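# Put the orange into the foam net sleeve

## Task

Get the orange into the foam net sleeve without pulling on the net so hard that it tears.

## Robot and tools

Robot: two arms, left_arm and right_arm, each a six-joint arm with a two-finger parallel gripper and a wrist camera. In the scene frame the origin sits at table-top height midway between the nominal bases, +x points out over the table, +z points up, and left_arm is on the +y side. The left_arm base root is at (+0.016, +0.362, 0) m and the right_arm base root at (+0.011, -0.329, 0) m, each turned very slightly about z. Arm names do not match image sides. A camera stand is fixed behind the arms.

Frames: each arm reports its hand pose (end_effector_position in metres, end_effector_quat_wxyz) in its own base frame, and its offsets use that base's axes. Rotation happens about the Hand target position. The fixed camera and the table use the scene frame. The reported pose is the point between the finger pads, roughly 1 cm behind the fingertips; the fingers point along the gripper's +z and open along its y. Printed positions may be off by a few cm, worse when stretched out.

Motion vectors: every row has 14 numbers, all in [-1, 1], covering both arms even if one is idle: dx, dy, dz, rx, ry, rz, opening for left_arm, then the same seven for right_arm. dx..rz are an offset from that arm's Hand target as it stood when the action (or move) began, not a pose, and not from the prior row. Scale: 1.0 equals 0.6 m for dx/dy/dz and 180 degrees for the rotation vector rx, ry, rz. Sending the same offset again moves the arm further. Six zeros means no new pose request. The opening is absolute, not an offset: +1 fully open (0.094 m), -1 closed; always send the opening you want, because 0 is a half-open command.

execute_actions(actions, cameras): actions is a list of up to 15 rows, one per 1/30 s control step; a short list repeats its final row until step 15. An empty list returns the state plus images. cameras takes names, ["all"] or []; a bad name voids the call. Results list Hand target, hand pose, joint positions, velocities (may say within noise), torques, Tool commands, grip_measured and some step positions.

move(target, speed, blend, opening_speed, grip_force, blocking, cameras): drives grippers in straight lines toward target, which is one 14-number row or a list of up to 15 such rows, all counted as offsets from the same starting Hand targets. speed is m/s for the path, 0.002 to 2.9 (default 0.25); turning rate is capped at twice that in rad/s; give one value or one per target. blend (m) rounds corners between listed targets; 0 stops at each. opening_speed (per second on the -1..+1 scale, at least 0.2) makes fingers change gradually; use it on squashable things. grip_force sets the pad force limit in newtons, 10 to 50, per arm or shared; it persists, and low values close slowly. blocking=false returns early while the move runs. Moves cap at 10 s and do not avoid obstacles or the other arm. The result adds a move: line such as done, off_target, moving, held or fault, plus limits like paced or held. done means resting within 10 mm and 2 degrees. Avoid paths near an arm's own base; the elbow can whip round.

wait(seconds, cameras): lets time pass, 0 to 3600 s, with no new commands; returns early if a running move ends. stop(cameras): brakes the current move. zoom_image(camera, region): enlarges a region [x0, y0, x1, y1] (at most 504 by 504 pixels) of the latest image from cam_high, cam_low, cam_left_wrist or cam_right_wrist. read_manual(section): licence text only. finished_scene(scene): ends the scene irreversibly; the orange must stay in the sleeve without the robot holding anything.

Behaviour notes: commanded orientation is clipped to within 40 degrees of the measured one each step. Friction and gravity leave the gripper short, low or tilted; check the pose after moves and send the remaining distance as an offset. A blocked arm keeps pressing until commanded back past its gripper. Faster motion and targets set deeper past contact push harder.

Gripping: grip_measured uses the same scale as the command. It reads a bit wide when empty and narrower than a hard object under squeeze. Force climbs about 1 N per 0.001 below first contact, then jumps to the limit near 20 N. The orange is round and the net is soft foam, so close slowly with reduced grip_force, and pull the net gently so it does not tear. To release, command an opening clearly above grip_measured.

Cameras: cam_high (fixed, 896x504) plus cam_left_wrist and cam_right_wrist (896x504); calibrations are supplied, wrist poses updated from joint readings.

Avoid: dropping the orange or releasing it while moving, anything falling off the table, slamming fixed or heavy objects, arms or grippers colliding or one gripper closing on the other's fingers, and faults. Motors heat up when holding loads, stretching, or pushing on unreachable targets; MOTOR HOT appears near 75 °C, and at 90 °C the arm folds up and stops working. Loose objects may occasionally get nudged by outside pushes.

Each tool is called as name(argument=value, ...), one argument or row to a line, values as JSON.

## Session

execute_actions(
  actions=[],
)

zoom_image(
  camera="cam_high",
  region=[390, 190, 530, 290],
)

Scene clock: 0.00 s.
left_arm: end_effector_position=(+0.2739, -0.3063, +0.0857) grip_measured=-0.987 end_effector_quat_wxyz=(+0.264, +0.089, +0.765, -0.581) | right_arm: end_effector_position=(+0.2847, +0.3002, +0.0861) grip_measured=-0.983 end_effector_quat_wxyz=(-0.629, +0.702, -0.324, -0.073)
Joint positions: left_arm=[-0.575 1.849 0.444 1.165 0.671 -0.877 0.001] | right_arm=[0.538 1.843 0.471 1.112 -0.699 -1.193 0.001]
Joint velocities: within noise
Joint torques (N m): no reading
Heat: left arm: 27 °C; right arm: 23 °C.
Hand target: left_arm +0.2757, -0.3072, +0.0901; +0.270, +0.092, +0.761, -0.583 | right_arm +0.2860, +0.3004, +0.0869; -0.630, +0.702, -0.325, -0.071
Tool commands: left_gripper/opening=-1.0 right_gripper/opening=-1.0
camera_calibration:
cam_left_wrist: T_world_to_cam=[[-0.45148, -0.30747, 0.83763, -0.04025], [-0.88972, 0.22621, -0.39652, 0.38886], [-0.06756, -0.92428, -0.3757, -0.14292]] pos_world=[0.31815, -0.23243, 0.13421]
cam_right_wrist: T_world_to_cam=[[0.54689, -0.0186, 0.837, -0.22295], [0.56906, -0.72504, -0.38793, 0.12933], [0.61407, 0.68846, -0.38593, -0.25839]] pos_world=[0.20701, 0.26751, 0.13706]

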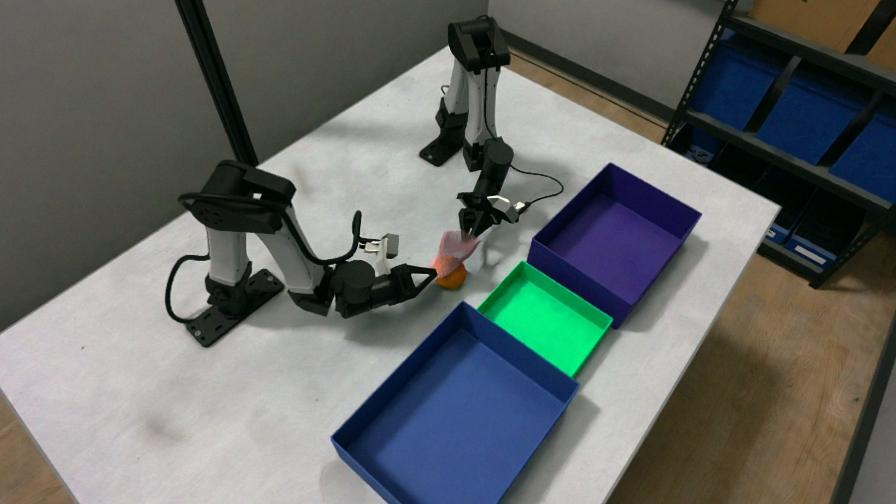

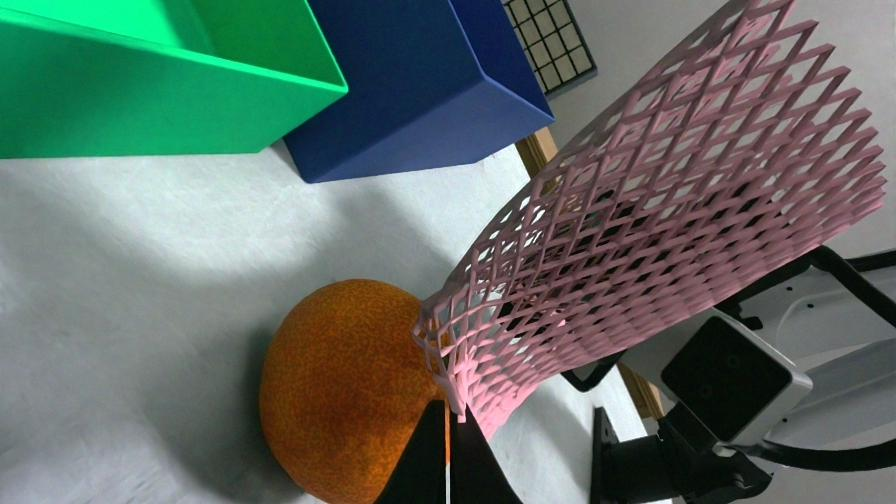

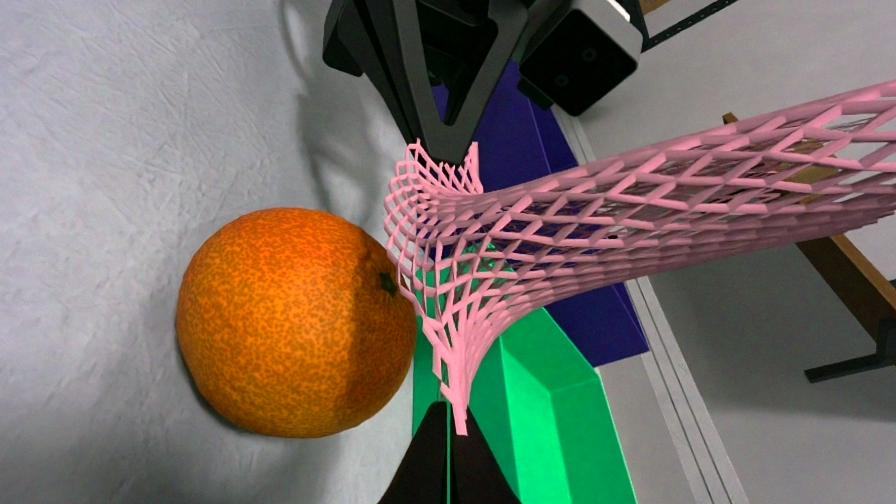

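Scaled by 3.600.

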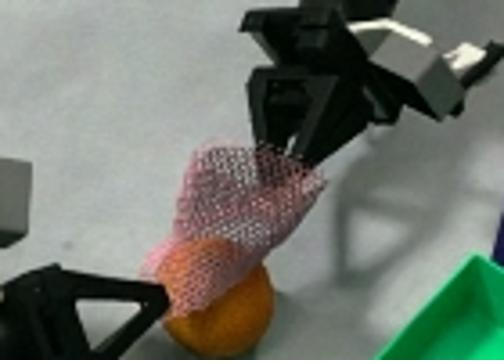

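move(
  target=[0.003,0,-0.067,0.18,0.05,0,-1,0.003,0,-0.072,-0.185,-0.01,0,-1],
  speed=0.12,
)

move(
  target=[0,0,-0.04,0.005,0,0,-1,0,-0.003,-0.044,-0.005,0,0,-1],
  speed=0.06,
  cameras=["all"],
)

zoom_image(
  camera="cam_high",
  region=[390, 190, 530, 290],
)

Scene clock: 4.03 s.
left_arm: end_effector_position=(+0.2743, -0.3078, +0.0506) grip_measured=-0.987 end_effector_quat_wxyz=(+0.172, +0.117, +0.907, -0.367) | right_arm: end_effector_position=(+0.2868, +0.3025, +0.0459) grip_measured=-0.984 end_effector_quat_wxyz=(-0.422, +0.848, -0.318, +0.028)
Joint positions: left_arm=[-0.667 1.682 0.786 0.066 0.428 -0.578 0.001] | right_arm=[0.663 1.69 0.725 0.208 -0.365 -1.602 0.001]
Joint torques (N m): left_arm=[-0.39 -6.64 7.47 1.42 -0.21 0.19] | right_arm=[0.36 -7.02 6.91 1.31 0.27 0.03]
Heat: left arm: 27 °C; right arm: 24 °C.
Hand target: left_arm +0.2774, -0.3073, +0.0498; +0.174, +0.118, +0.912, -0.353 | right_arm +0.2878, +0.3003, +0.0436; -0.407, +0.854, -0.322, +0.036
Off the commanded pose: left_arm 0.003 m, 2 deg | right_arm 0.003 m, 2 deg.
move: done

Scene clock: 5.07 s.
left_arm: end_effector_position=(+0.2798, -0.3111, +0.0405) grip_measured=-0.987 end_effector_quat_wxyz=(+0.179, +0.119, +0.906, -0.363) | right_arm: end_effector_position=(+0.2951, +0.3064, +0.0390) grip_measured=-0.984 end_effector_quat_wxyz=(-0.430, +0.846, -0.313, +0.041)
Joint positions: left_arm=[-0.671 1.727 0.786 0.118 0.413 -0.573 0.001] | right_arm=[0.663 1.739 0.725 0.283 -0.352 -1.612 0.001]
Joint torques (N m): left_arm=[-0.47 -5.16 4.93 1.68 -0.19 0.2] | right_arm=[0.46 -5.05 3.67 1.56 0.23 0.04]
Heat: left arm: 27 °C; right arm: 24 °C.
Hand target: left_arm +0.2775, -0.3073, +0.0259; +0.173, +0.120, +0.914, -0.346 | right_arm +0.2878, +0.2985, +0.0173; -0.400, +0.857, -0.322, +0.038
Off the commanded pose: left_arm 0.015 m, 2 deg | right_arm 0.024 m, 4 deg.
move: off_target (left_arm, right_arm)
cam_left_wrist: T_world_to_cam=[[-0.35486, -0.7038, 0.61542, -0.14248], [-0.9228, 0.36933, -0.10973, 0.41939], [-0.15006, -0.60685, -0.78052, -0.02574]] pos_world=[0.33259, -0.27079, 0.11362]
cam_right_wrist: T_world_to_cam=[[0.49331, 0.42071, 0.76135, -0.3049], [0.57523, -0.81433, 0.07727, 0.11696], [0.6525, 0.39984, -0.64372, -0.20009]] pos_world=[0.21369, 0.30353, 0.0943]

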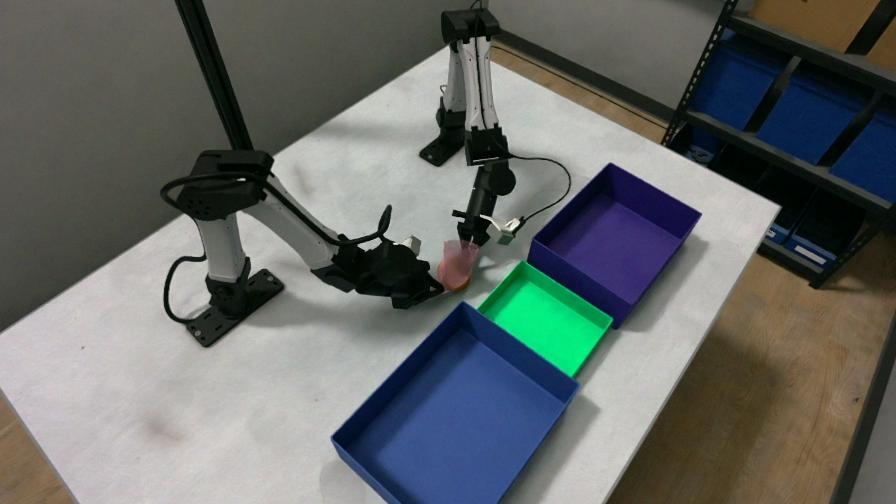

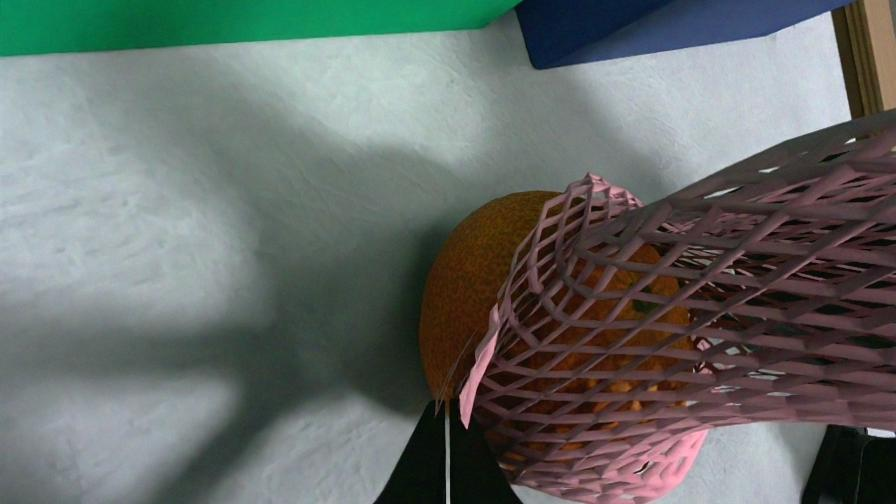

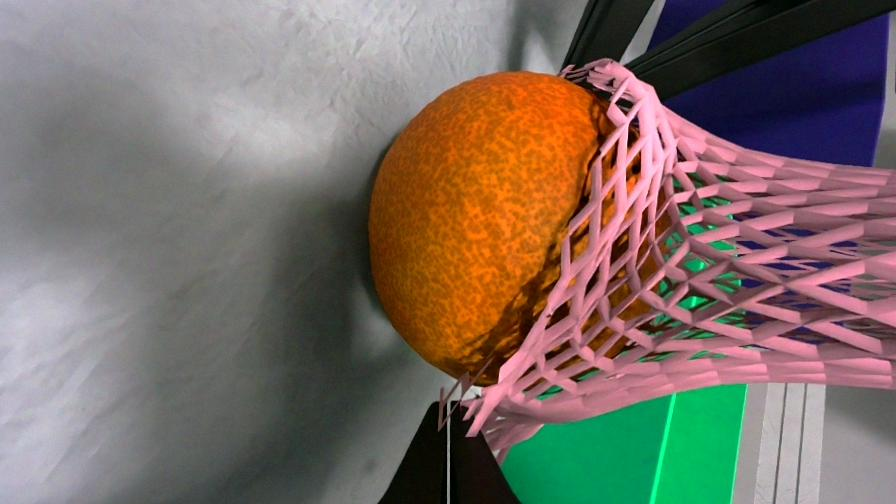

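Scaled by 3.600.

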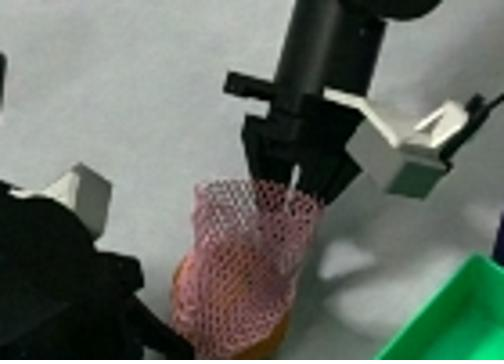

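move(
  target=[-0.025,0,-0.015,0,0,0,-1,-0.037,0,-0.018,0,0,0,-1],
  speed=0.05,
  cameras=["all"],
)

zoom_image(
  camera="cam_high",
  region=[390, 210, 530, 310],
)

Scene clock: 6.50 s.
left_arm: end_effector_position=(+0.2696, -0.3127, +0.0320) grip_measured=-0.987 end_effector_quat_wxyz=(+0.187, +0.127, +0.904, -0.363) | right_arm: end_effector_position=(+0.2741, +0.3058, +0.0228) grip_measured=-0.984 end_effector_quat_wxyz=(-0.426, +0.849, -0.308, +0.045)
Joint positions: left_arm=[-0.698 1.727 0.732 0.189 0.39 -0.579 0.001] | right_arm=[0.709 1.739 0.636 0.375 -0.312 -1.595 0.001]
Joint torques (N m): left_arm=[-0.83 -5.87 3.93 1.65 -0.19 -0.04] | right_arm=[0.65 -5.81 3.38 1.42 0.23 0.24]
Heat: left arm: 27 °C; right arm: 24 °C.
Hand target: left_arm +0.2624, -0.3072, +0.0168; +0.173, +0.120, +0.914, -0.346 | right_arm +0.2656, +0.2985, +0.0064; -0.400, +0.857, -0.322, +0.038
Off the commanded pose: left_arm 0.018 m, 3 deg | right_arm 0.020 m, 3 deg.
move: off_target (left_arm, right_arm)
cam_left_wrist: T_world_to_cam=[[-0.37276, -0.70122, 0.60774, -0.13623], [-0.91736, 0.37705, -0.12762, 0.41126], [-0.13965, -0.60508, -0.78382, -0.03703]] pos_world=[0.32132, -0.273, 0.10625]
cam_right_wrist: T_world_to_cam=[[0.48491, 0.43343, 0.75961, -0.28355], [0.57967, -0.80965, 0.09193, 0.12683], [0.65486, 0.39575, -0.64385, -0.19593]] pos_world=[0.19228, 0.30312, 0.07758]

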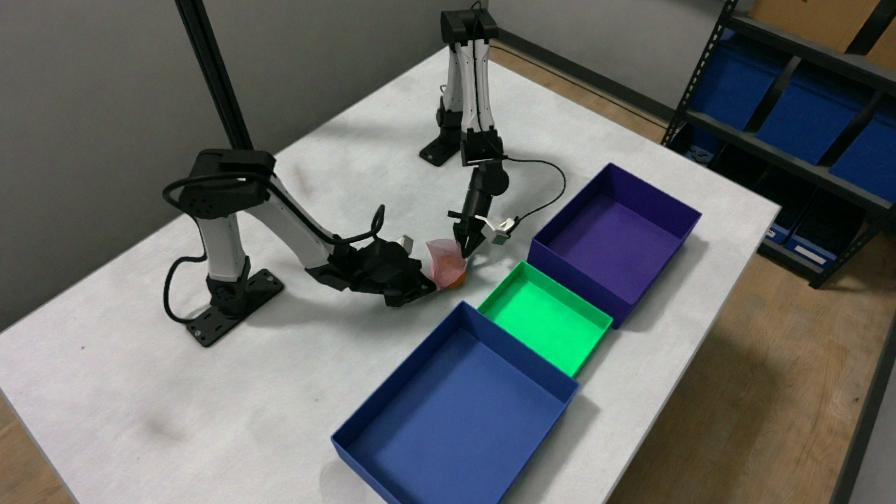

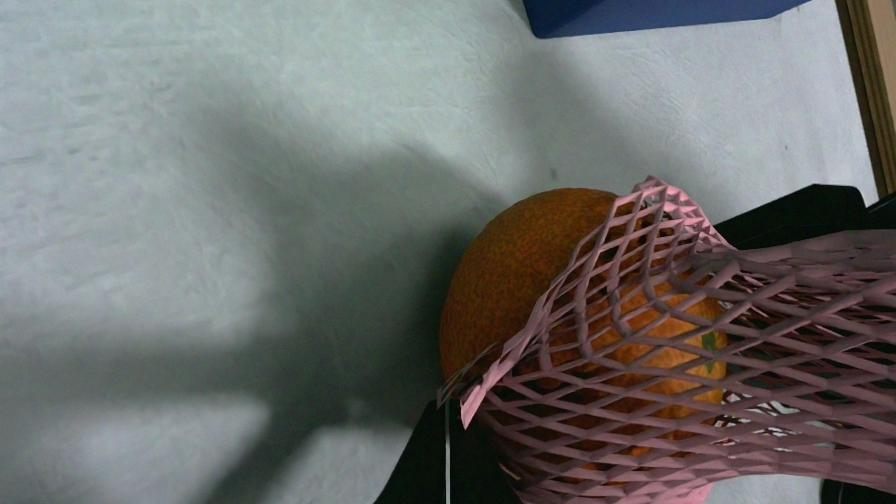

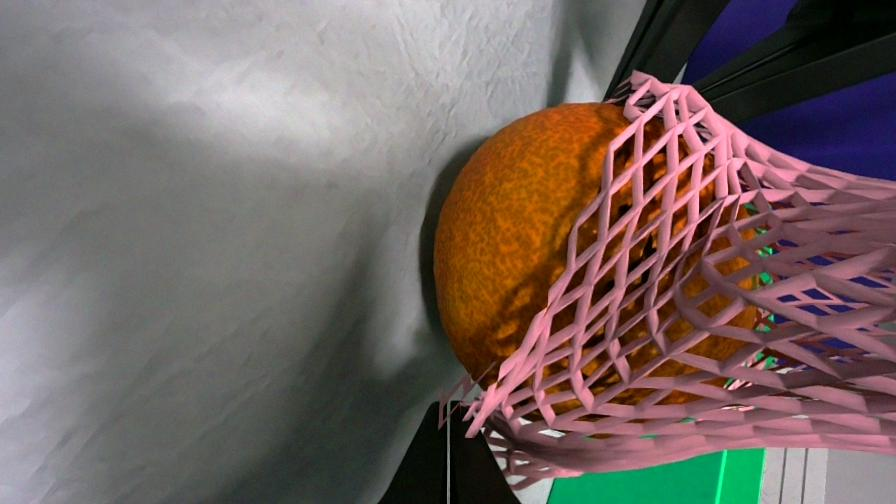

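Scaled by 3.600.

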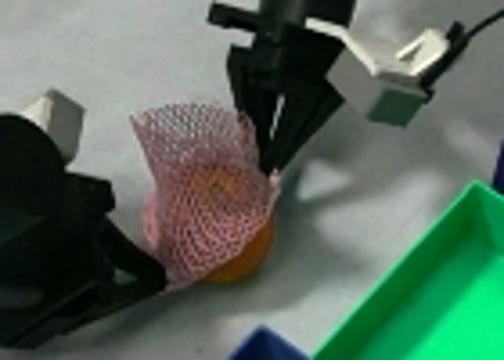

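move(
  target=[
    [0.035,0.004,-0.028,0,0,0,-1,0.035,-0.004,-0.016,0,0,0,-1],
    [0.0,0.004,-0.037,0,0,0,-1,0.0,-0.004,-0.026,0,0,0,-1],
  ],
  speed=0.05,
  blend=0.004,
  cameras=["all"],
)

zoom_image(
  camera="cam_high",
  region=[390, 210, 530, 310],
)

Scene clock: 8.63 s.
left_arm: end_effector_position=(+0.2728, -0.3147, +0.0110) grip_measured=-0.987 end_effector_quat_wxyz=(+0.194, +0.131, +0.900, -0.368) | right_arm: end_effector_position=(+0.2764, +0.3070, +0.0112) grip_measured=-0.984 end_effector_quat_wxyz=(-0.435, +0.847, -0.303, +0.049)
Joint positions: left_arm=[-0.695 1.811 0.701 0.322 0.396 -0.572 0.001] | right_arm=[0.706 1.797 0.615 0.474 -0.318 -1.601 0.001]
Joint torques (N m): left_arm=[-0.62 -7.15 3.25 1.43 -0.21 -0.06] | right_arm=[0.5 -6.12 2.7 1.34 0.18 0.21]
Heat: left arm: 28 °C; right arm: 24 °C.
Hand target: left_arm +0.2624, -0.3048, -0.0054; +0.173, +0.120, +0.914, -0.346 | right_arm +0.2655, +0.2961, -0.0092; -0.400, +0.857, -0.321, +0.038
Off the commanded pose: left_arm 0.022 m, 4 deg | right_arm 0.026 m, 5 deg.
move: off_target (left_arm, right_arm)
cam_left_wrist: T_world_to_cam=[[-0.38639, -0.69112, 0.61078, -0.11671], [-0.91313, 0.37998, -0.14769, 0.41226], [-0.13001, -0.61479, -0.7779, -0.06005]] pos_world=[0.32355, -0.27423, 0.08546]
cam_right_wrist: T_world_to_cam=[[0.46957, 0.42501, 0.77387, -0.26968], [0.58207, -0.80807, 0.09061, 0.12651], [0.66385, 0.4079, -0.62683, -0.21176]] pos_world=[0.19357, 0.30322, 0.06449]

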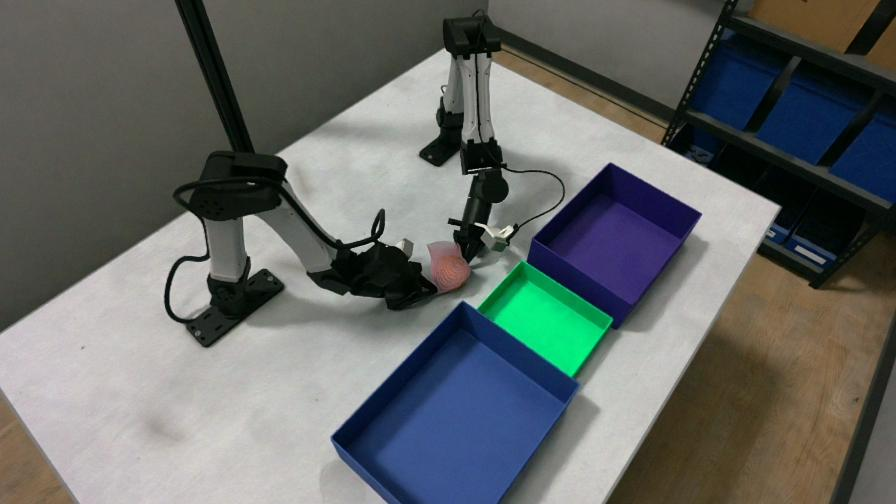

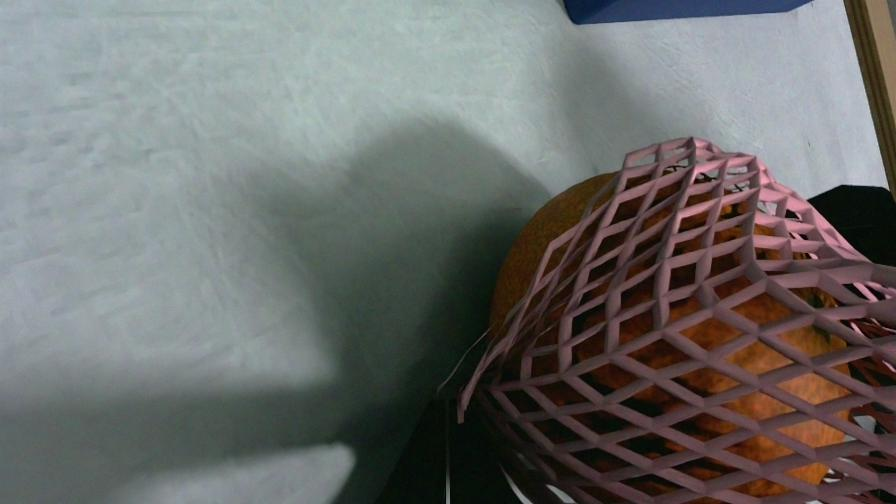

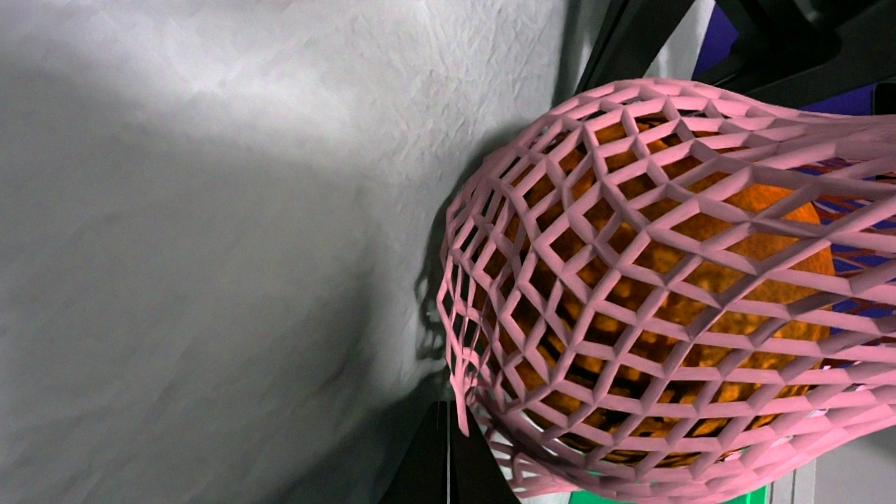

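Scaled by 3.600.

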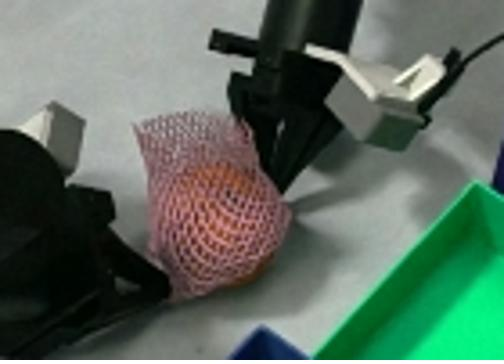

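move(
  target=[0.038,0,0.004,0,0,0,-1,0.035,0,0.004,0,0,0,-1],
  speed=0.05,
  cameras=["all"],
)

zoom_image(
  camera="cam_high",
  region=[390, 210, 530, 310],
)

Scene clock: 9.83 s.
left_arm: end_effector_position=(+0.2846, -0.3128, +0.0111) grip_measured=-0.987 end_effector_quat_wxyz=(+0.191, +0.127, +0.902, -0.367) | right_arm: end_effector_position=(+0.2888, +0.3035, +0.0089) grip_measured=-0.984 end_effector_quat_wxyz=(-0.427, +0.847, -0.311, +0.050)
Joint positions: left_arm=[-0.666 1.833 0.743 0.288 0.415 -0.556 0.001] | right_arm=[0.676 1.82 0.655 0.438 -0.327 -1.614 0.001]
Joint torques (N m): left_arm=[0.84 -5.63 6.23 1.23 -0.07 0.2] | right_arm=[-1.18 -5.19 5.65 1.19 -0.04 0.09]
Heat: left arm: 28 °C; right arm: 24 °C.
Hand target: left_arm +0.2852, -0.3049, -0.0029; +0.173, +0.120, +0.914, -0.346 | right_arm +0.2866, +0.2961, -0.0068; -0.400, +0.857, -0.321, +0.038
Off the commanded pose: left_arm 0.016 m, 4 deg | right_arm 0.017 m, 4 deg.
move: off_target (left_arm, right_arm)
cam_left_wrist: T_world_to_cam=[[-0.37715, -0.69504, 0.61211, -0.11489], [-0.91641, 0.37566, -0.1381, 0.42175], [-0.13396, -0.61303, -0.77862, -0.05551]] pos_world=[0.33573, -0.27231, 0.08535]
cam_right_wrist: T_world_to_cam=[[0.48393, 0.42778, 0.76343, -0.27724], [0.57094, -0.81547, 0.09503, 0.12201], [0.66321, 0.38988, -0.63887, -0.21425]] pos_world=[0.20659, 0.30163, 0.06318]

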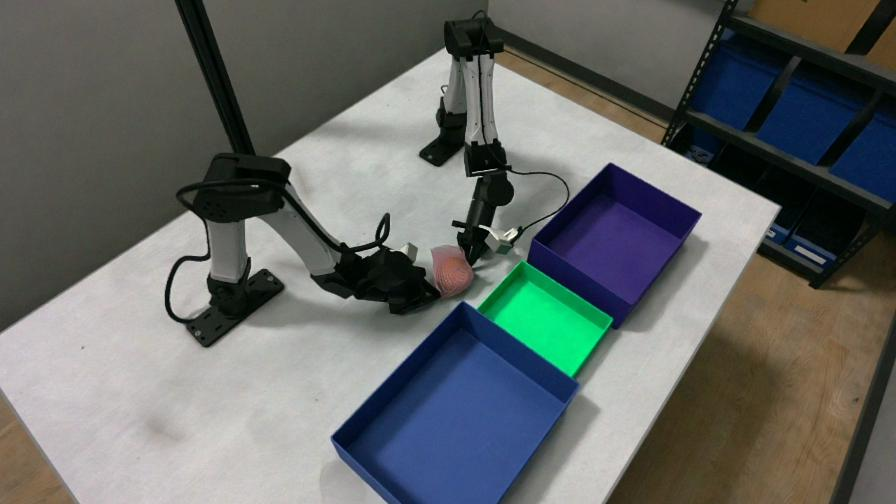

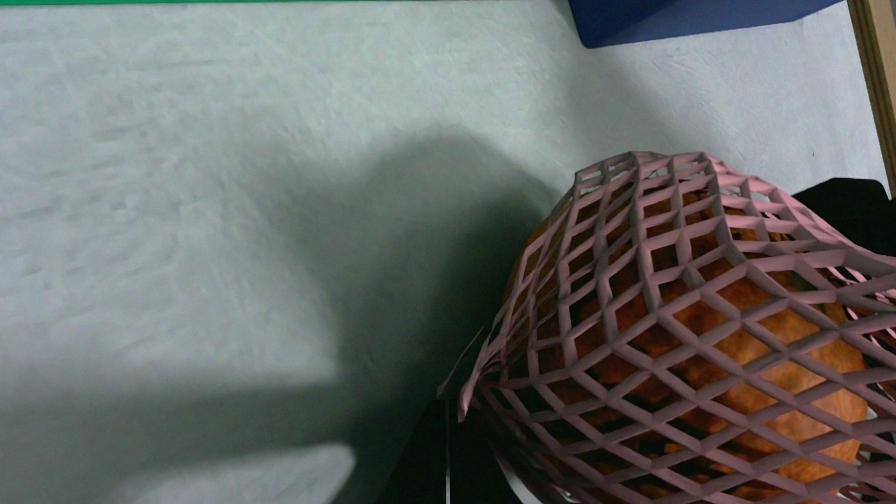

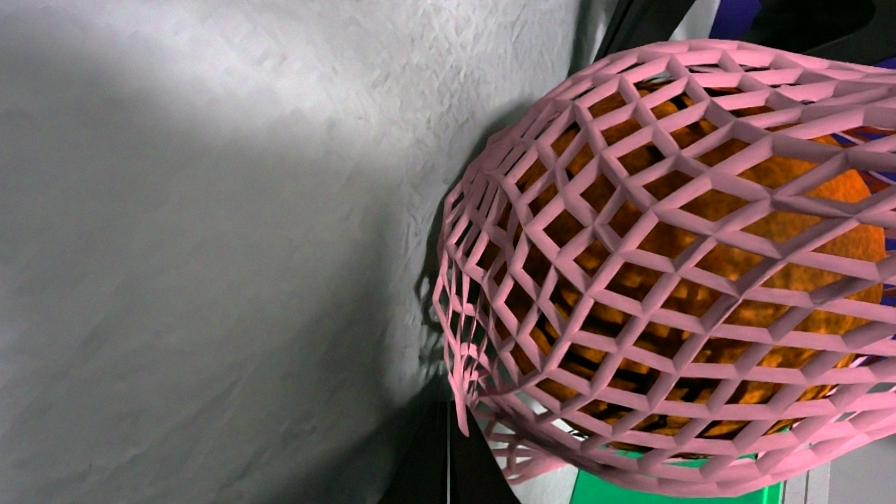

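Scaled by 3.600.

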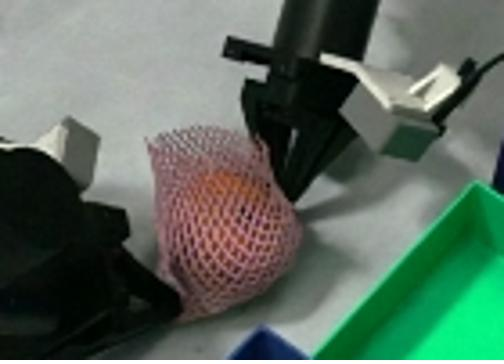

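move(
  target=[
    [0,-0.013,0.024,0,0,0,-1,0.003,0.012,0.027,0,0,0,-1],
    [0,-0.013,0.024,0,0,0,-0.75,0.003,0.012,0.027,0,0,0,-0.75],
  ],
  speed=0.06,
  opening_speed=0.4,
  cameras=["all"],
)

Scene clock: 11.90 s.
left_arm: end_effector_position=(+0.2841, -0.3144, +0.0117) grip_measured=-0.752 end_effector_quat_wxyz=(+0.175, +0.125, +0.909, -0.357) | right_arm: end_effector_position=(+0.2913, +0.3054, +0.0126) grip_measured=-0.752 end_effector_quat_wxyz=(-0.415, +0.852, -0.315, +0.043)
Joint positions: left_arm=[-0.671 1.833 0.783 0.209 0.413 -0.556 0.012] | right_arm=[0.676 1.811 0.698 0.355 -0.327 -1.614 0.012]
Joint torques (N m): left_arm=[-0.34 -8.39 6.24 1.36 -0.16 0.02] | right_arm=[0.18 -7.86 6.11 1.27 0.06 0.17]
Heat: left arm: 28 °C; right arm: 25 °C.
Hand target: left_arm +0.2851, -0.3127, +0.0114; +0.173, +0.120, +0.914, -0.346 | right_arm +0.2884, +0.3032, +0.0093; -0.400, +0.857, -0.322, +0.038
Off the commanded pose: left_arm 0.002 m, 2 deg | right_arm 0.005 m, 2 deg.
move: done
cam_left_wrist: T_world_to_cam=[[-0.36172, -0.70936, 0.60496, -0.12525], [-0.91866, 0.38174, -0.10166, 0.42405], [-0.15882, -0.59252, -0.78974, -0.04248]] pos_world=[0.33751, -0.2759, 0.08534]
cam_right_wrist: T_world_to_cam=[[0.50132, 0.44218, 0.74374, -0.29124], [0.57334, -0.81353, 0.09722, 0.12052], [0.64805, 0.37768, -0.66136, -0.20599]] pos_world=[0.21039, 0.30463, 0.06866]

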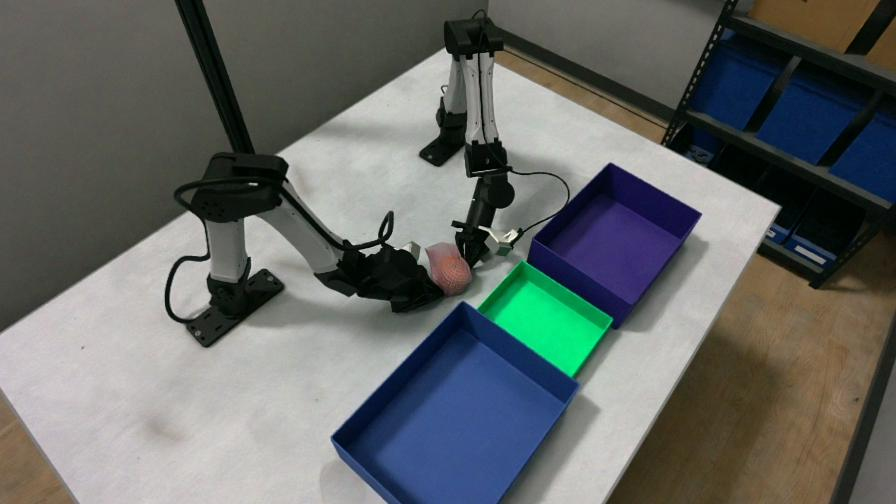

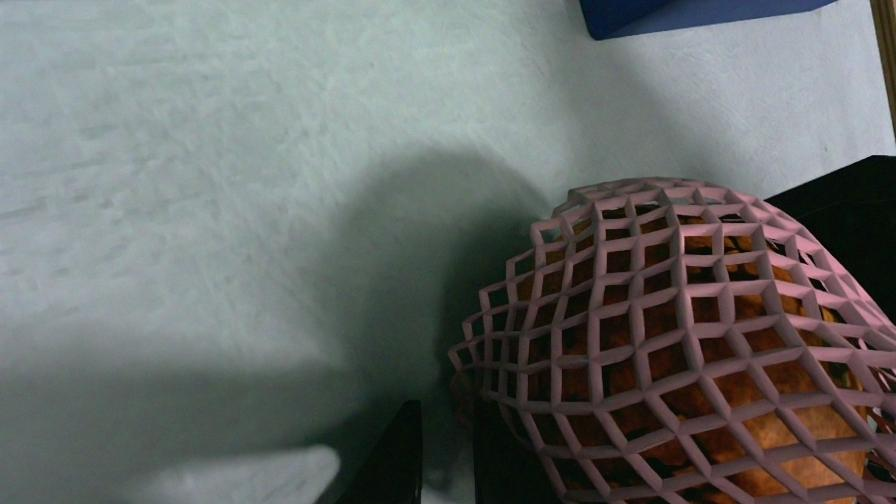

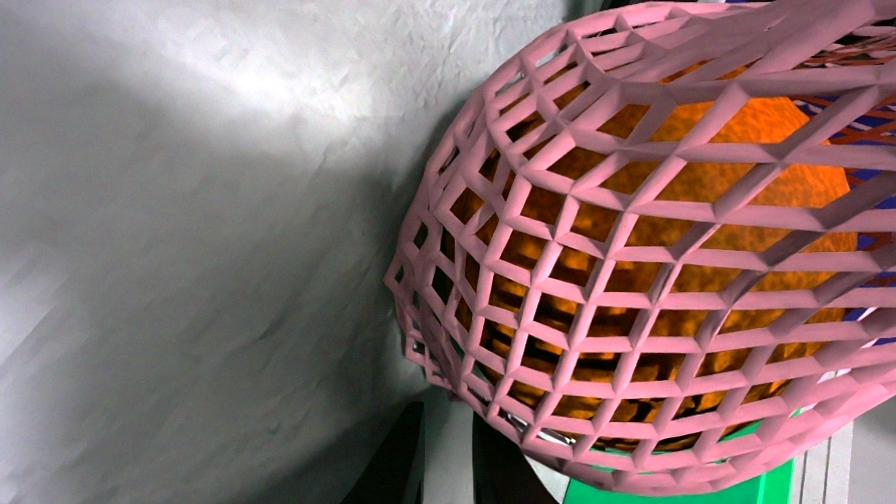

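move(
  target=[-0.035,0.1,0.1,0,0,0,-0.75,-0.045,-0.1,0.1,0,0,0,-0.75],
  speed=0.12,
  cameras=["all"],
)

Scene clock: 13.73 s.
left_arm: end_effector_position=(+0.2681, -0.2551, +0.0691) grip_measured=-0.752 end_effector_quat_wxyz=(+0.174, +0.115, +0.916, -0.343) | right_arm: end_effector_position=(+0.2645, +0.2459, +0.0688) grip_measured=-0.751 end_effector_quat_wxyz=(-0.399, +0.857, -0.325, +0.041)
Joint positions: left_arm=[-0.55 1.502 0.734 -0.136 0.461 -0.461 0.012] | right_arm=[0.566 1.423 0.625 -0.024 -0.387 -1.697 0.012]
Joint velocities: left_arm=[-0.002 -0.046 -0.007 0.037 -0.066 0.037 0] | right_arm=[within noise]
Joint torques (N m): left_arm=[0.35 -7.5 5.16 1.5 0.24 0.17] | right_arm=[-0.68 -6.27 5.14 1.56 -0.26 0.01]
Heat: left arm: 28 °C; right arm: 25 °C.
Hand target: left_arm +0.2642, -0.2526, +0.0714; +0.173, +0.120, +0.914, -0.346 | right_arm +0.2614, +0.2433, +0.0695; -0.400, +0.857, -0.321, +0.038
Off the commanded pose: left_arm 0.005 m, 1 deg | right_arm 0.004 m, 1 deg.
move: done
cam_left_wrist: T_world_to_cam=[[-0.33935, -0.73447, 0.58771, -0.13493], [-0.92843, 0.36193, -0.08377, 0.38897], [-0.15118, -0.57408, -0.80472, 0.03912]] pos_world=[0.32126, -0.21743, 0.14337]
cam_right_wrist: T_world_to_cam=[[0.52322, 0.45741, 0.71904, -0.30111], [0.56502, -0.81783, 0.10911, 0.08445], [0.63796, 0.34918, -0.68635, -0.11753]] pos_world=[0.18481, 0.24783, 0.12663]

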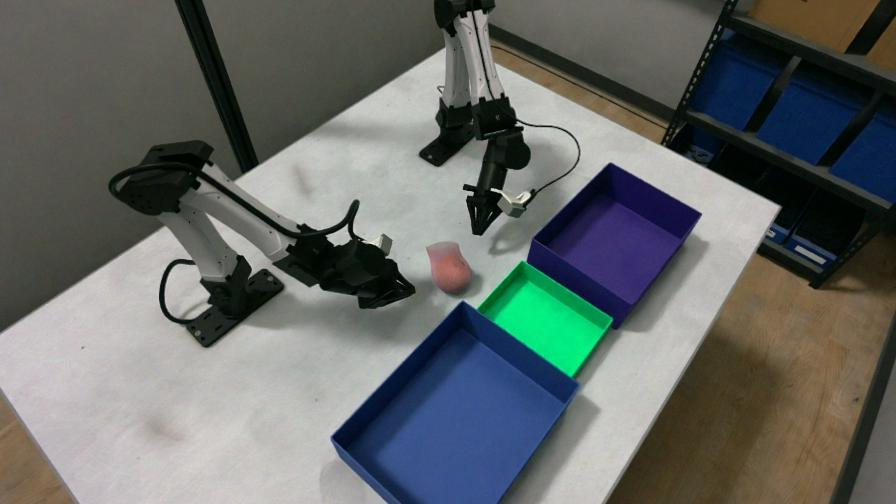

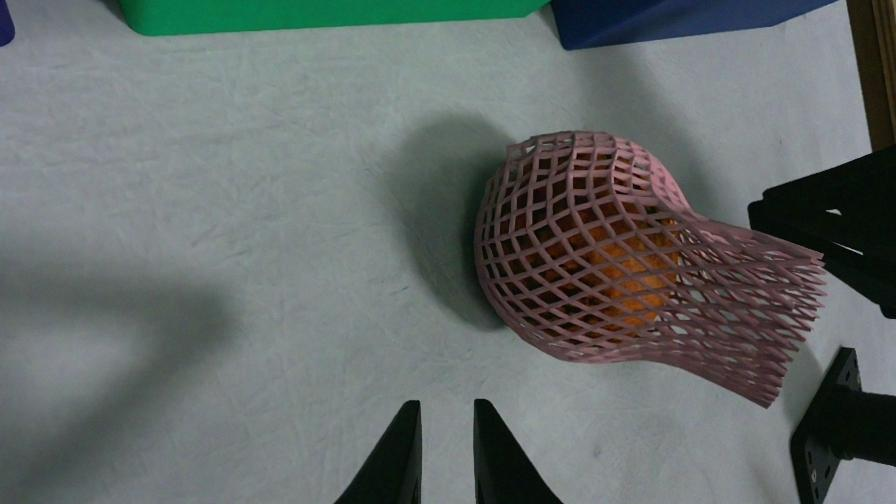

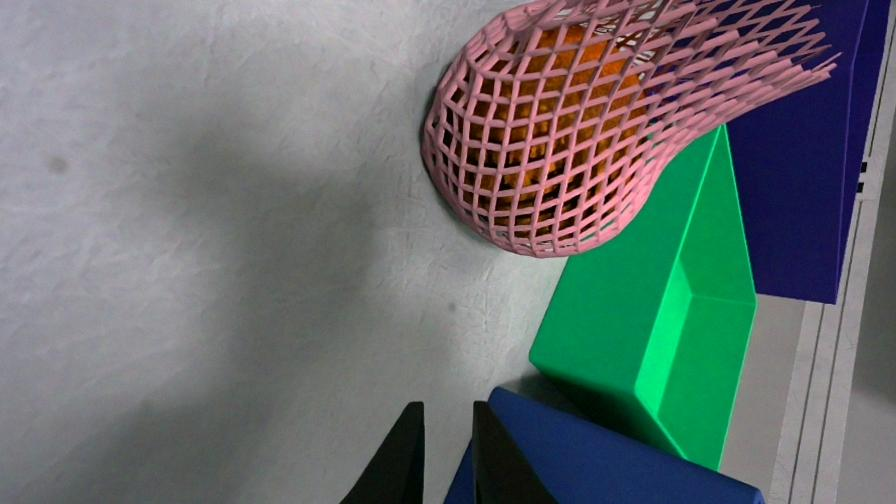

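finished_scene(
  scene=2,
)

The scene is finished: the task was done.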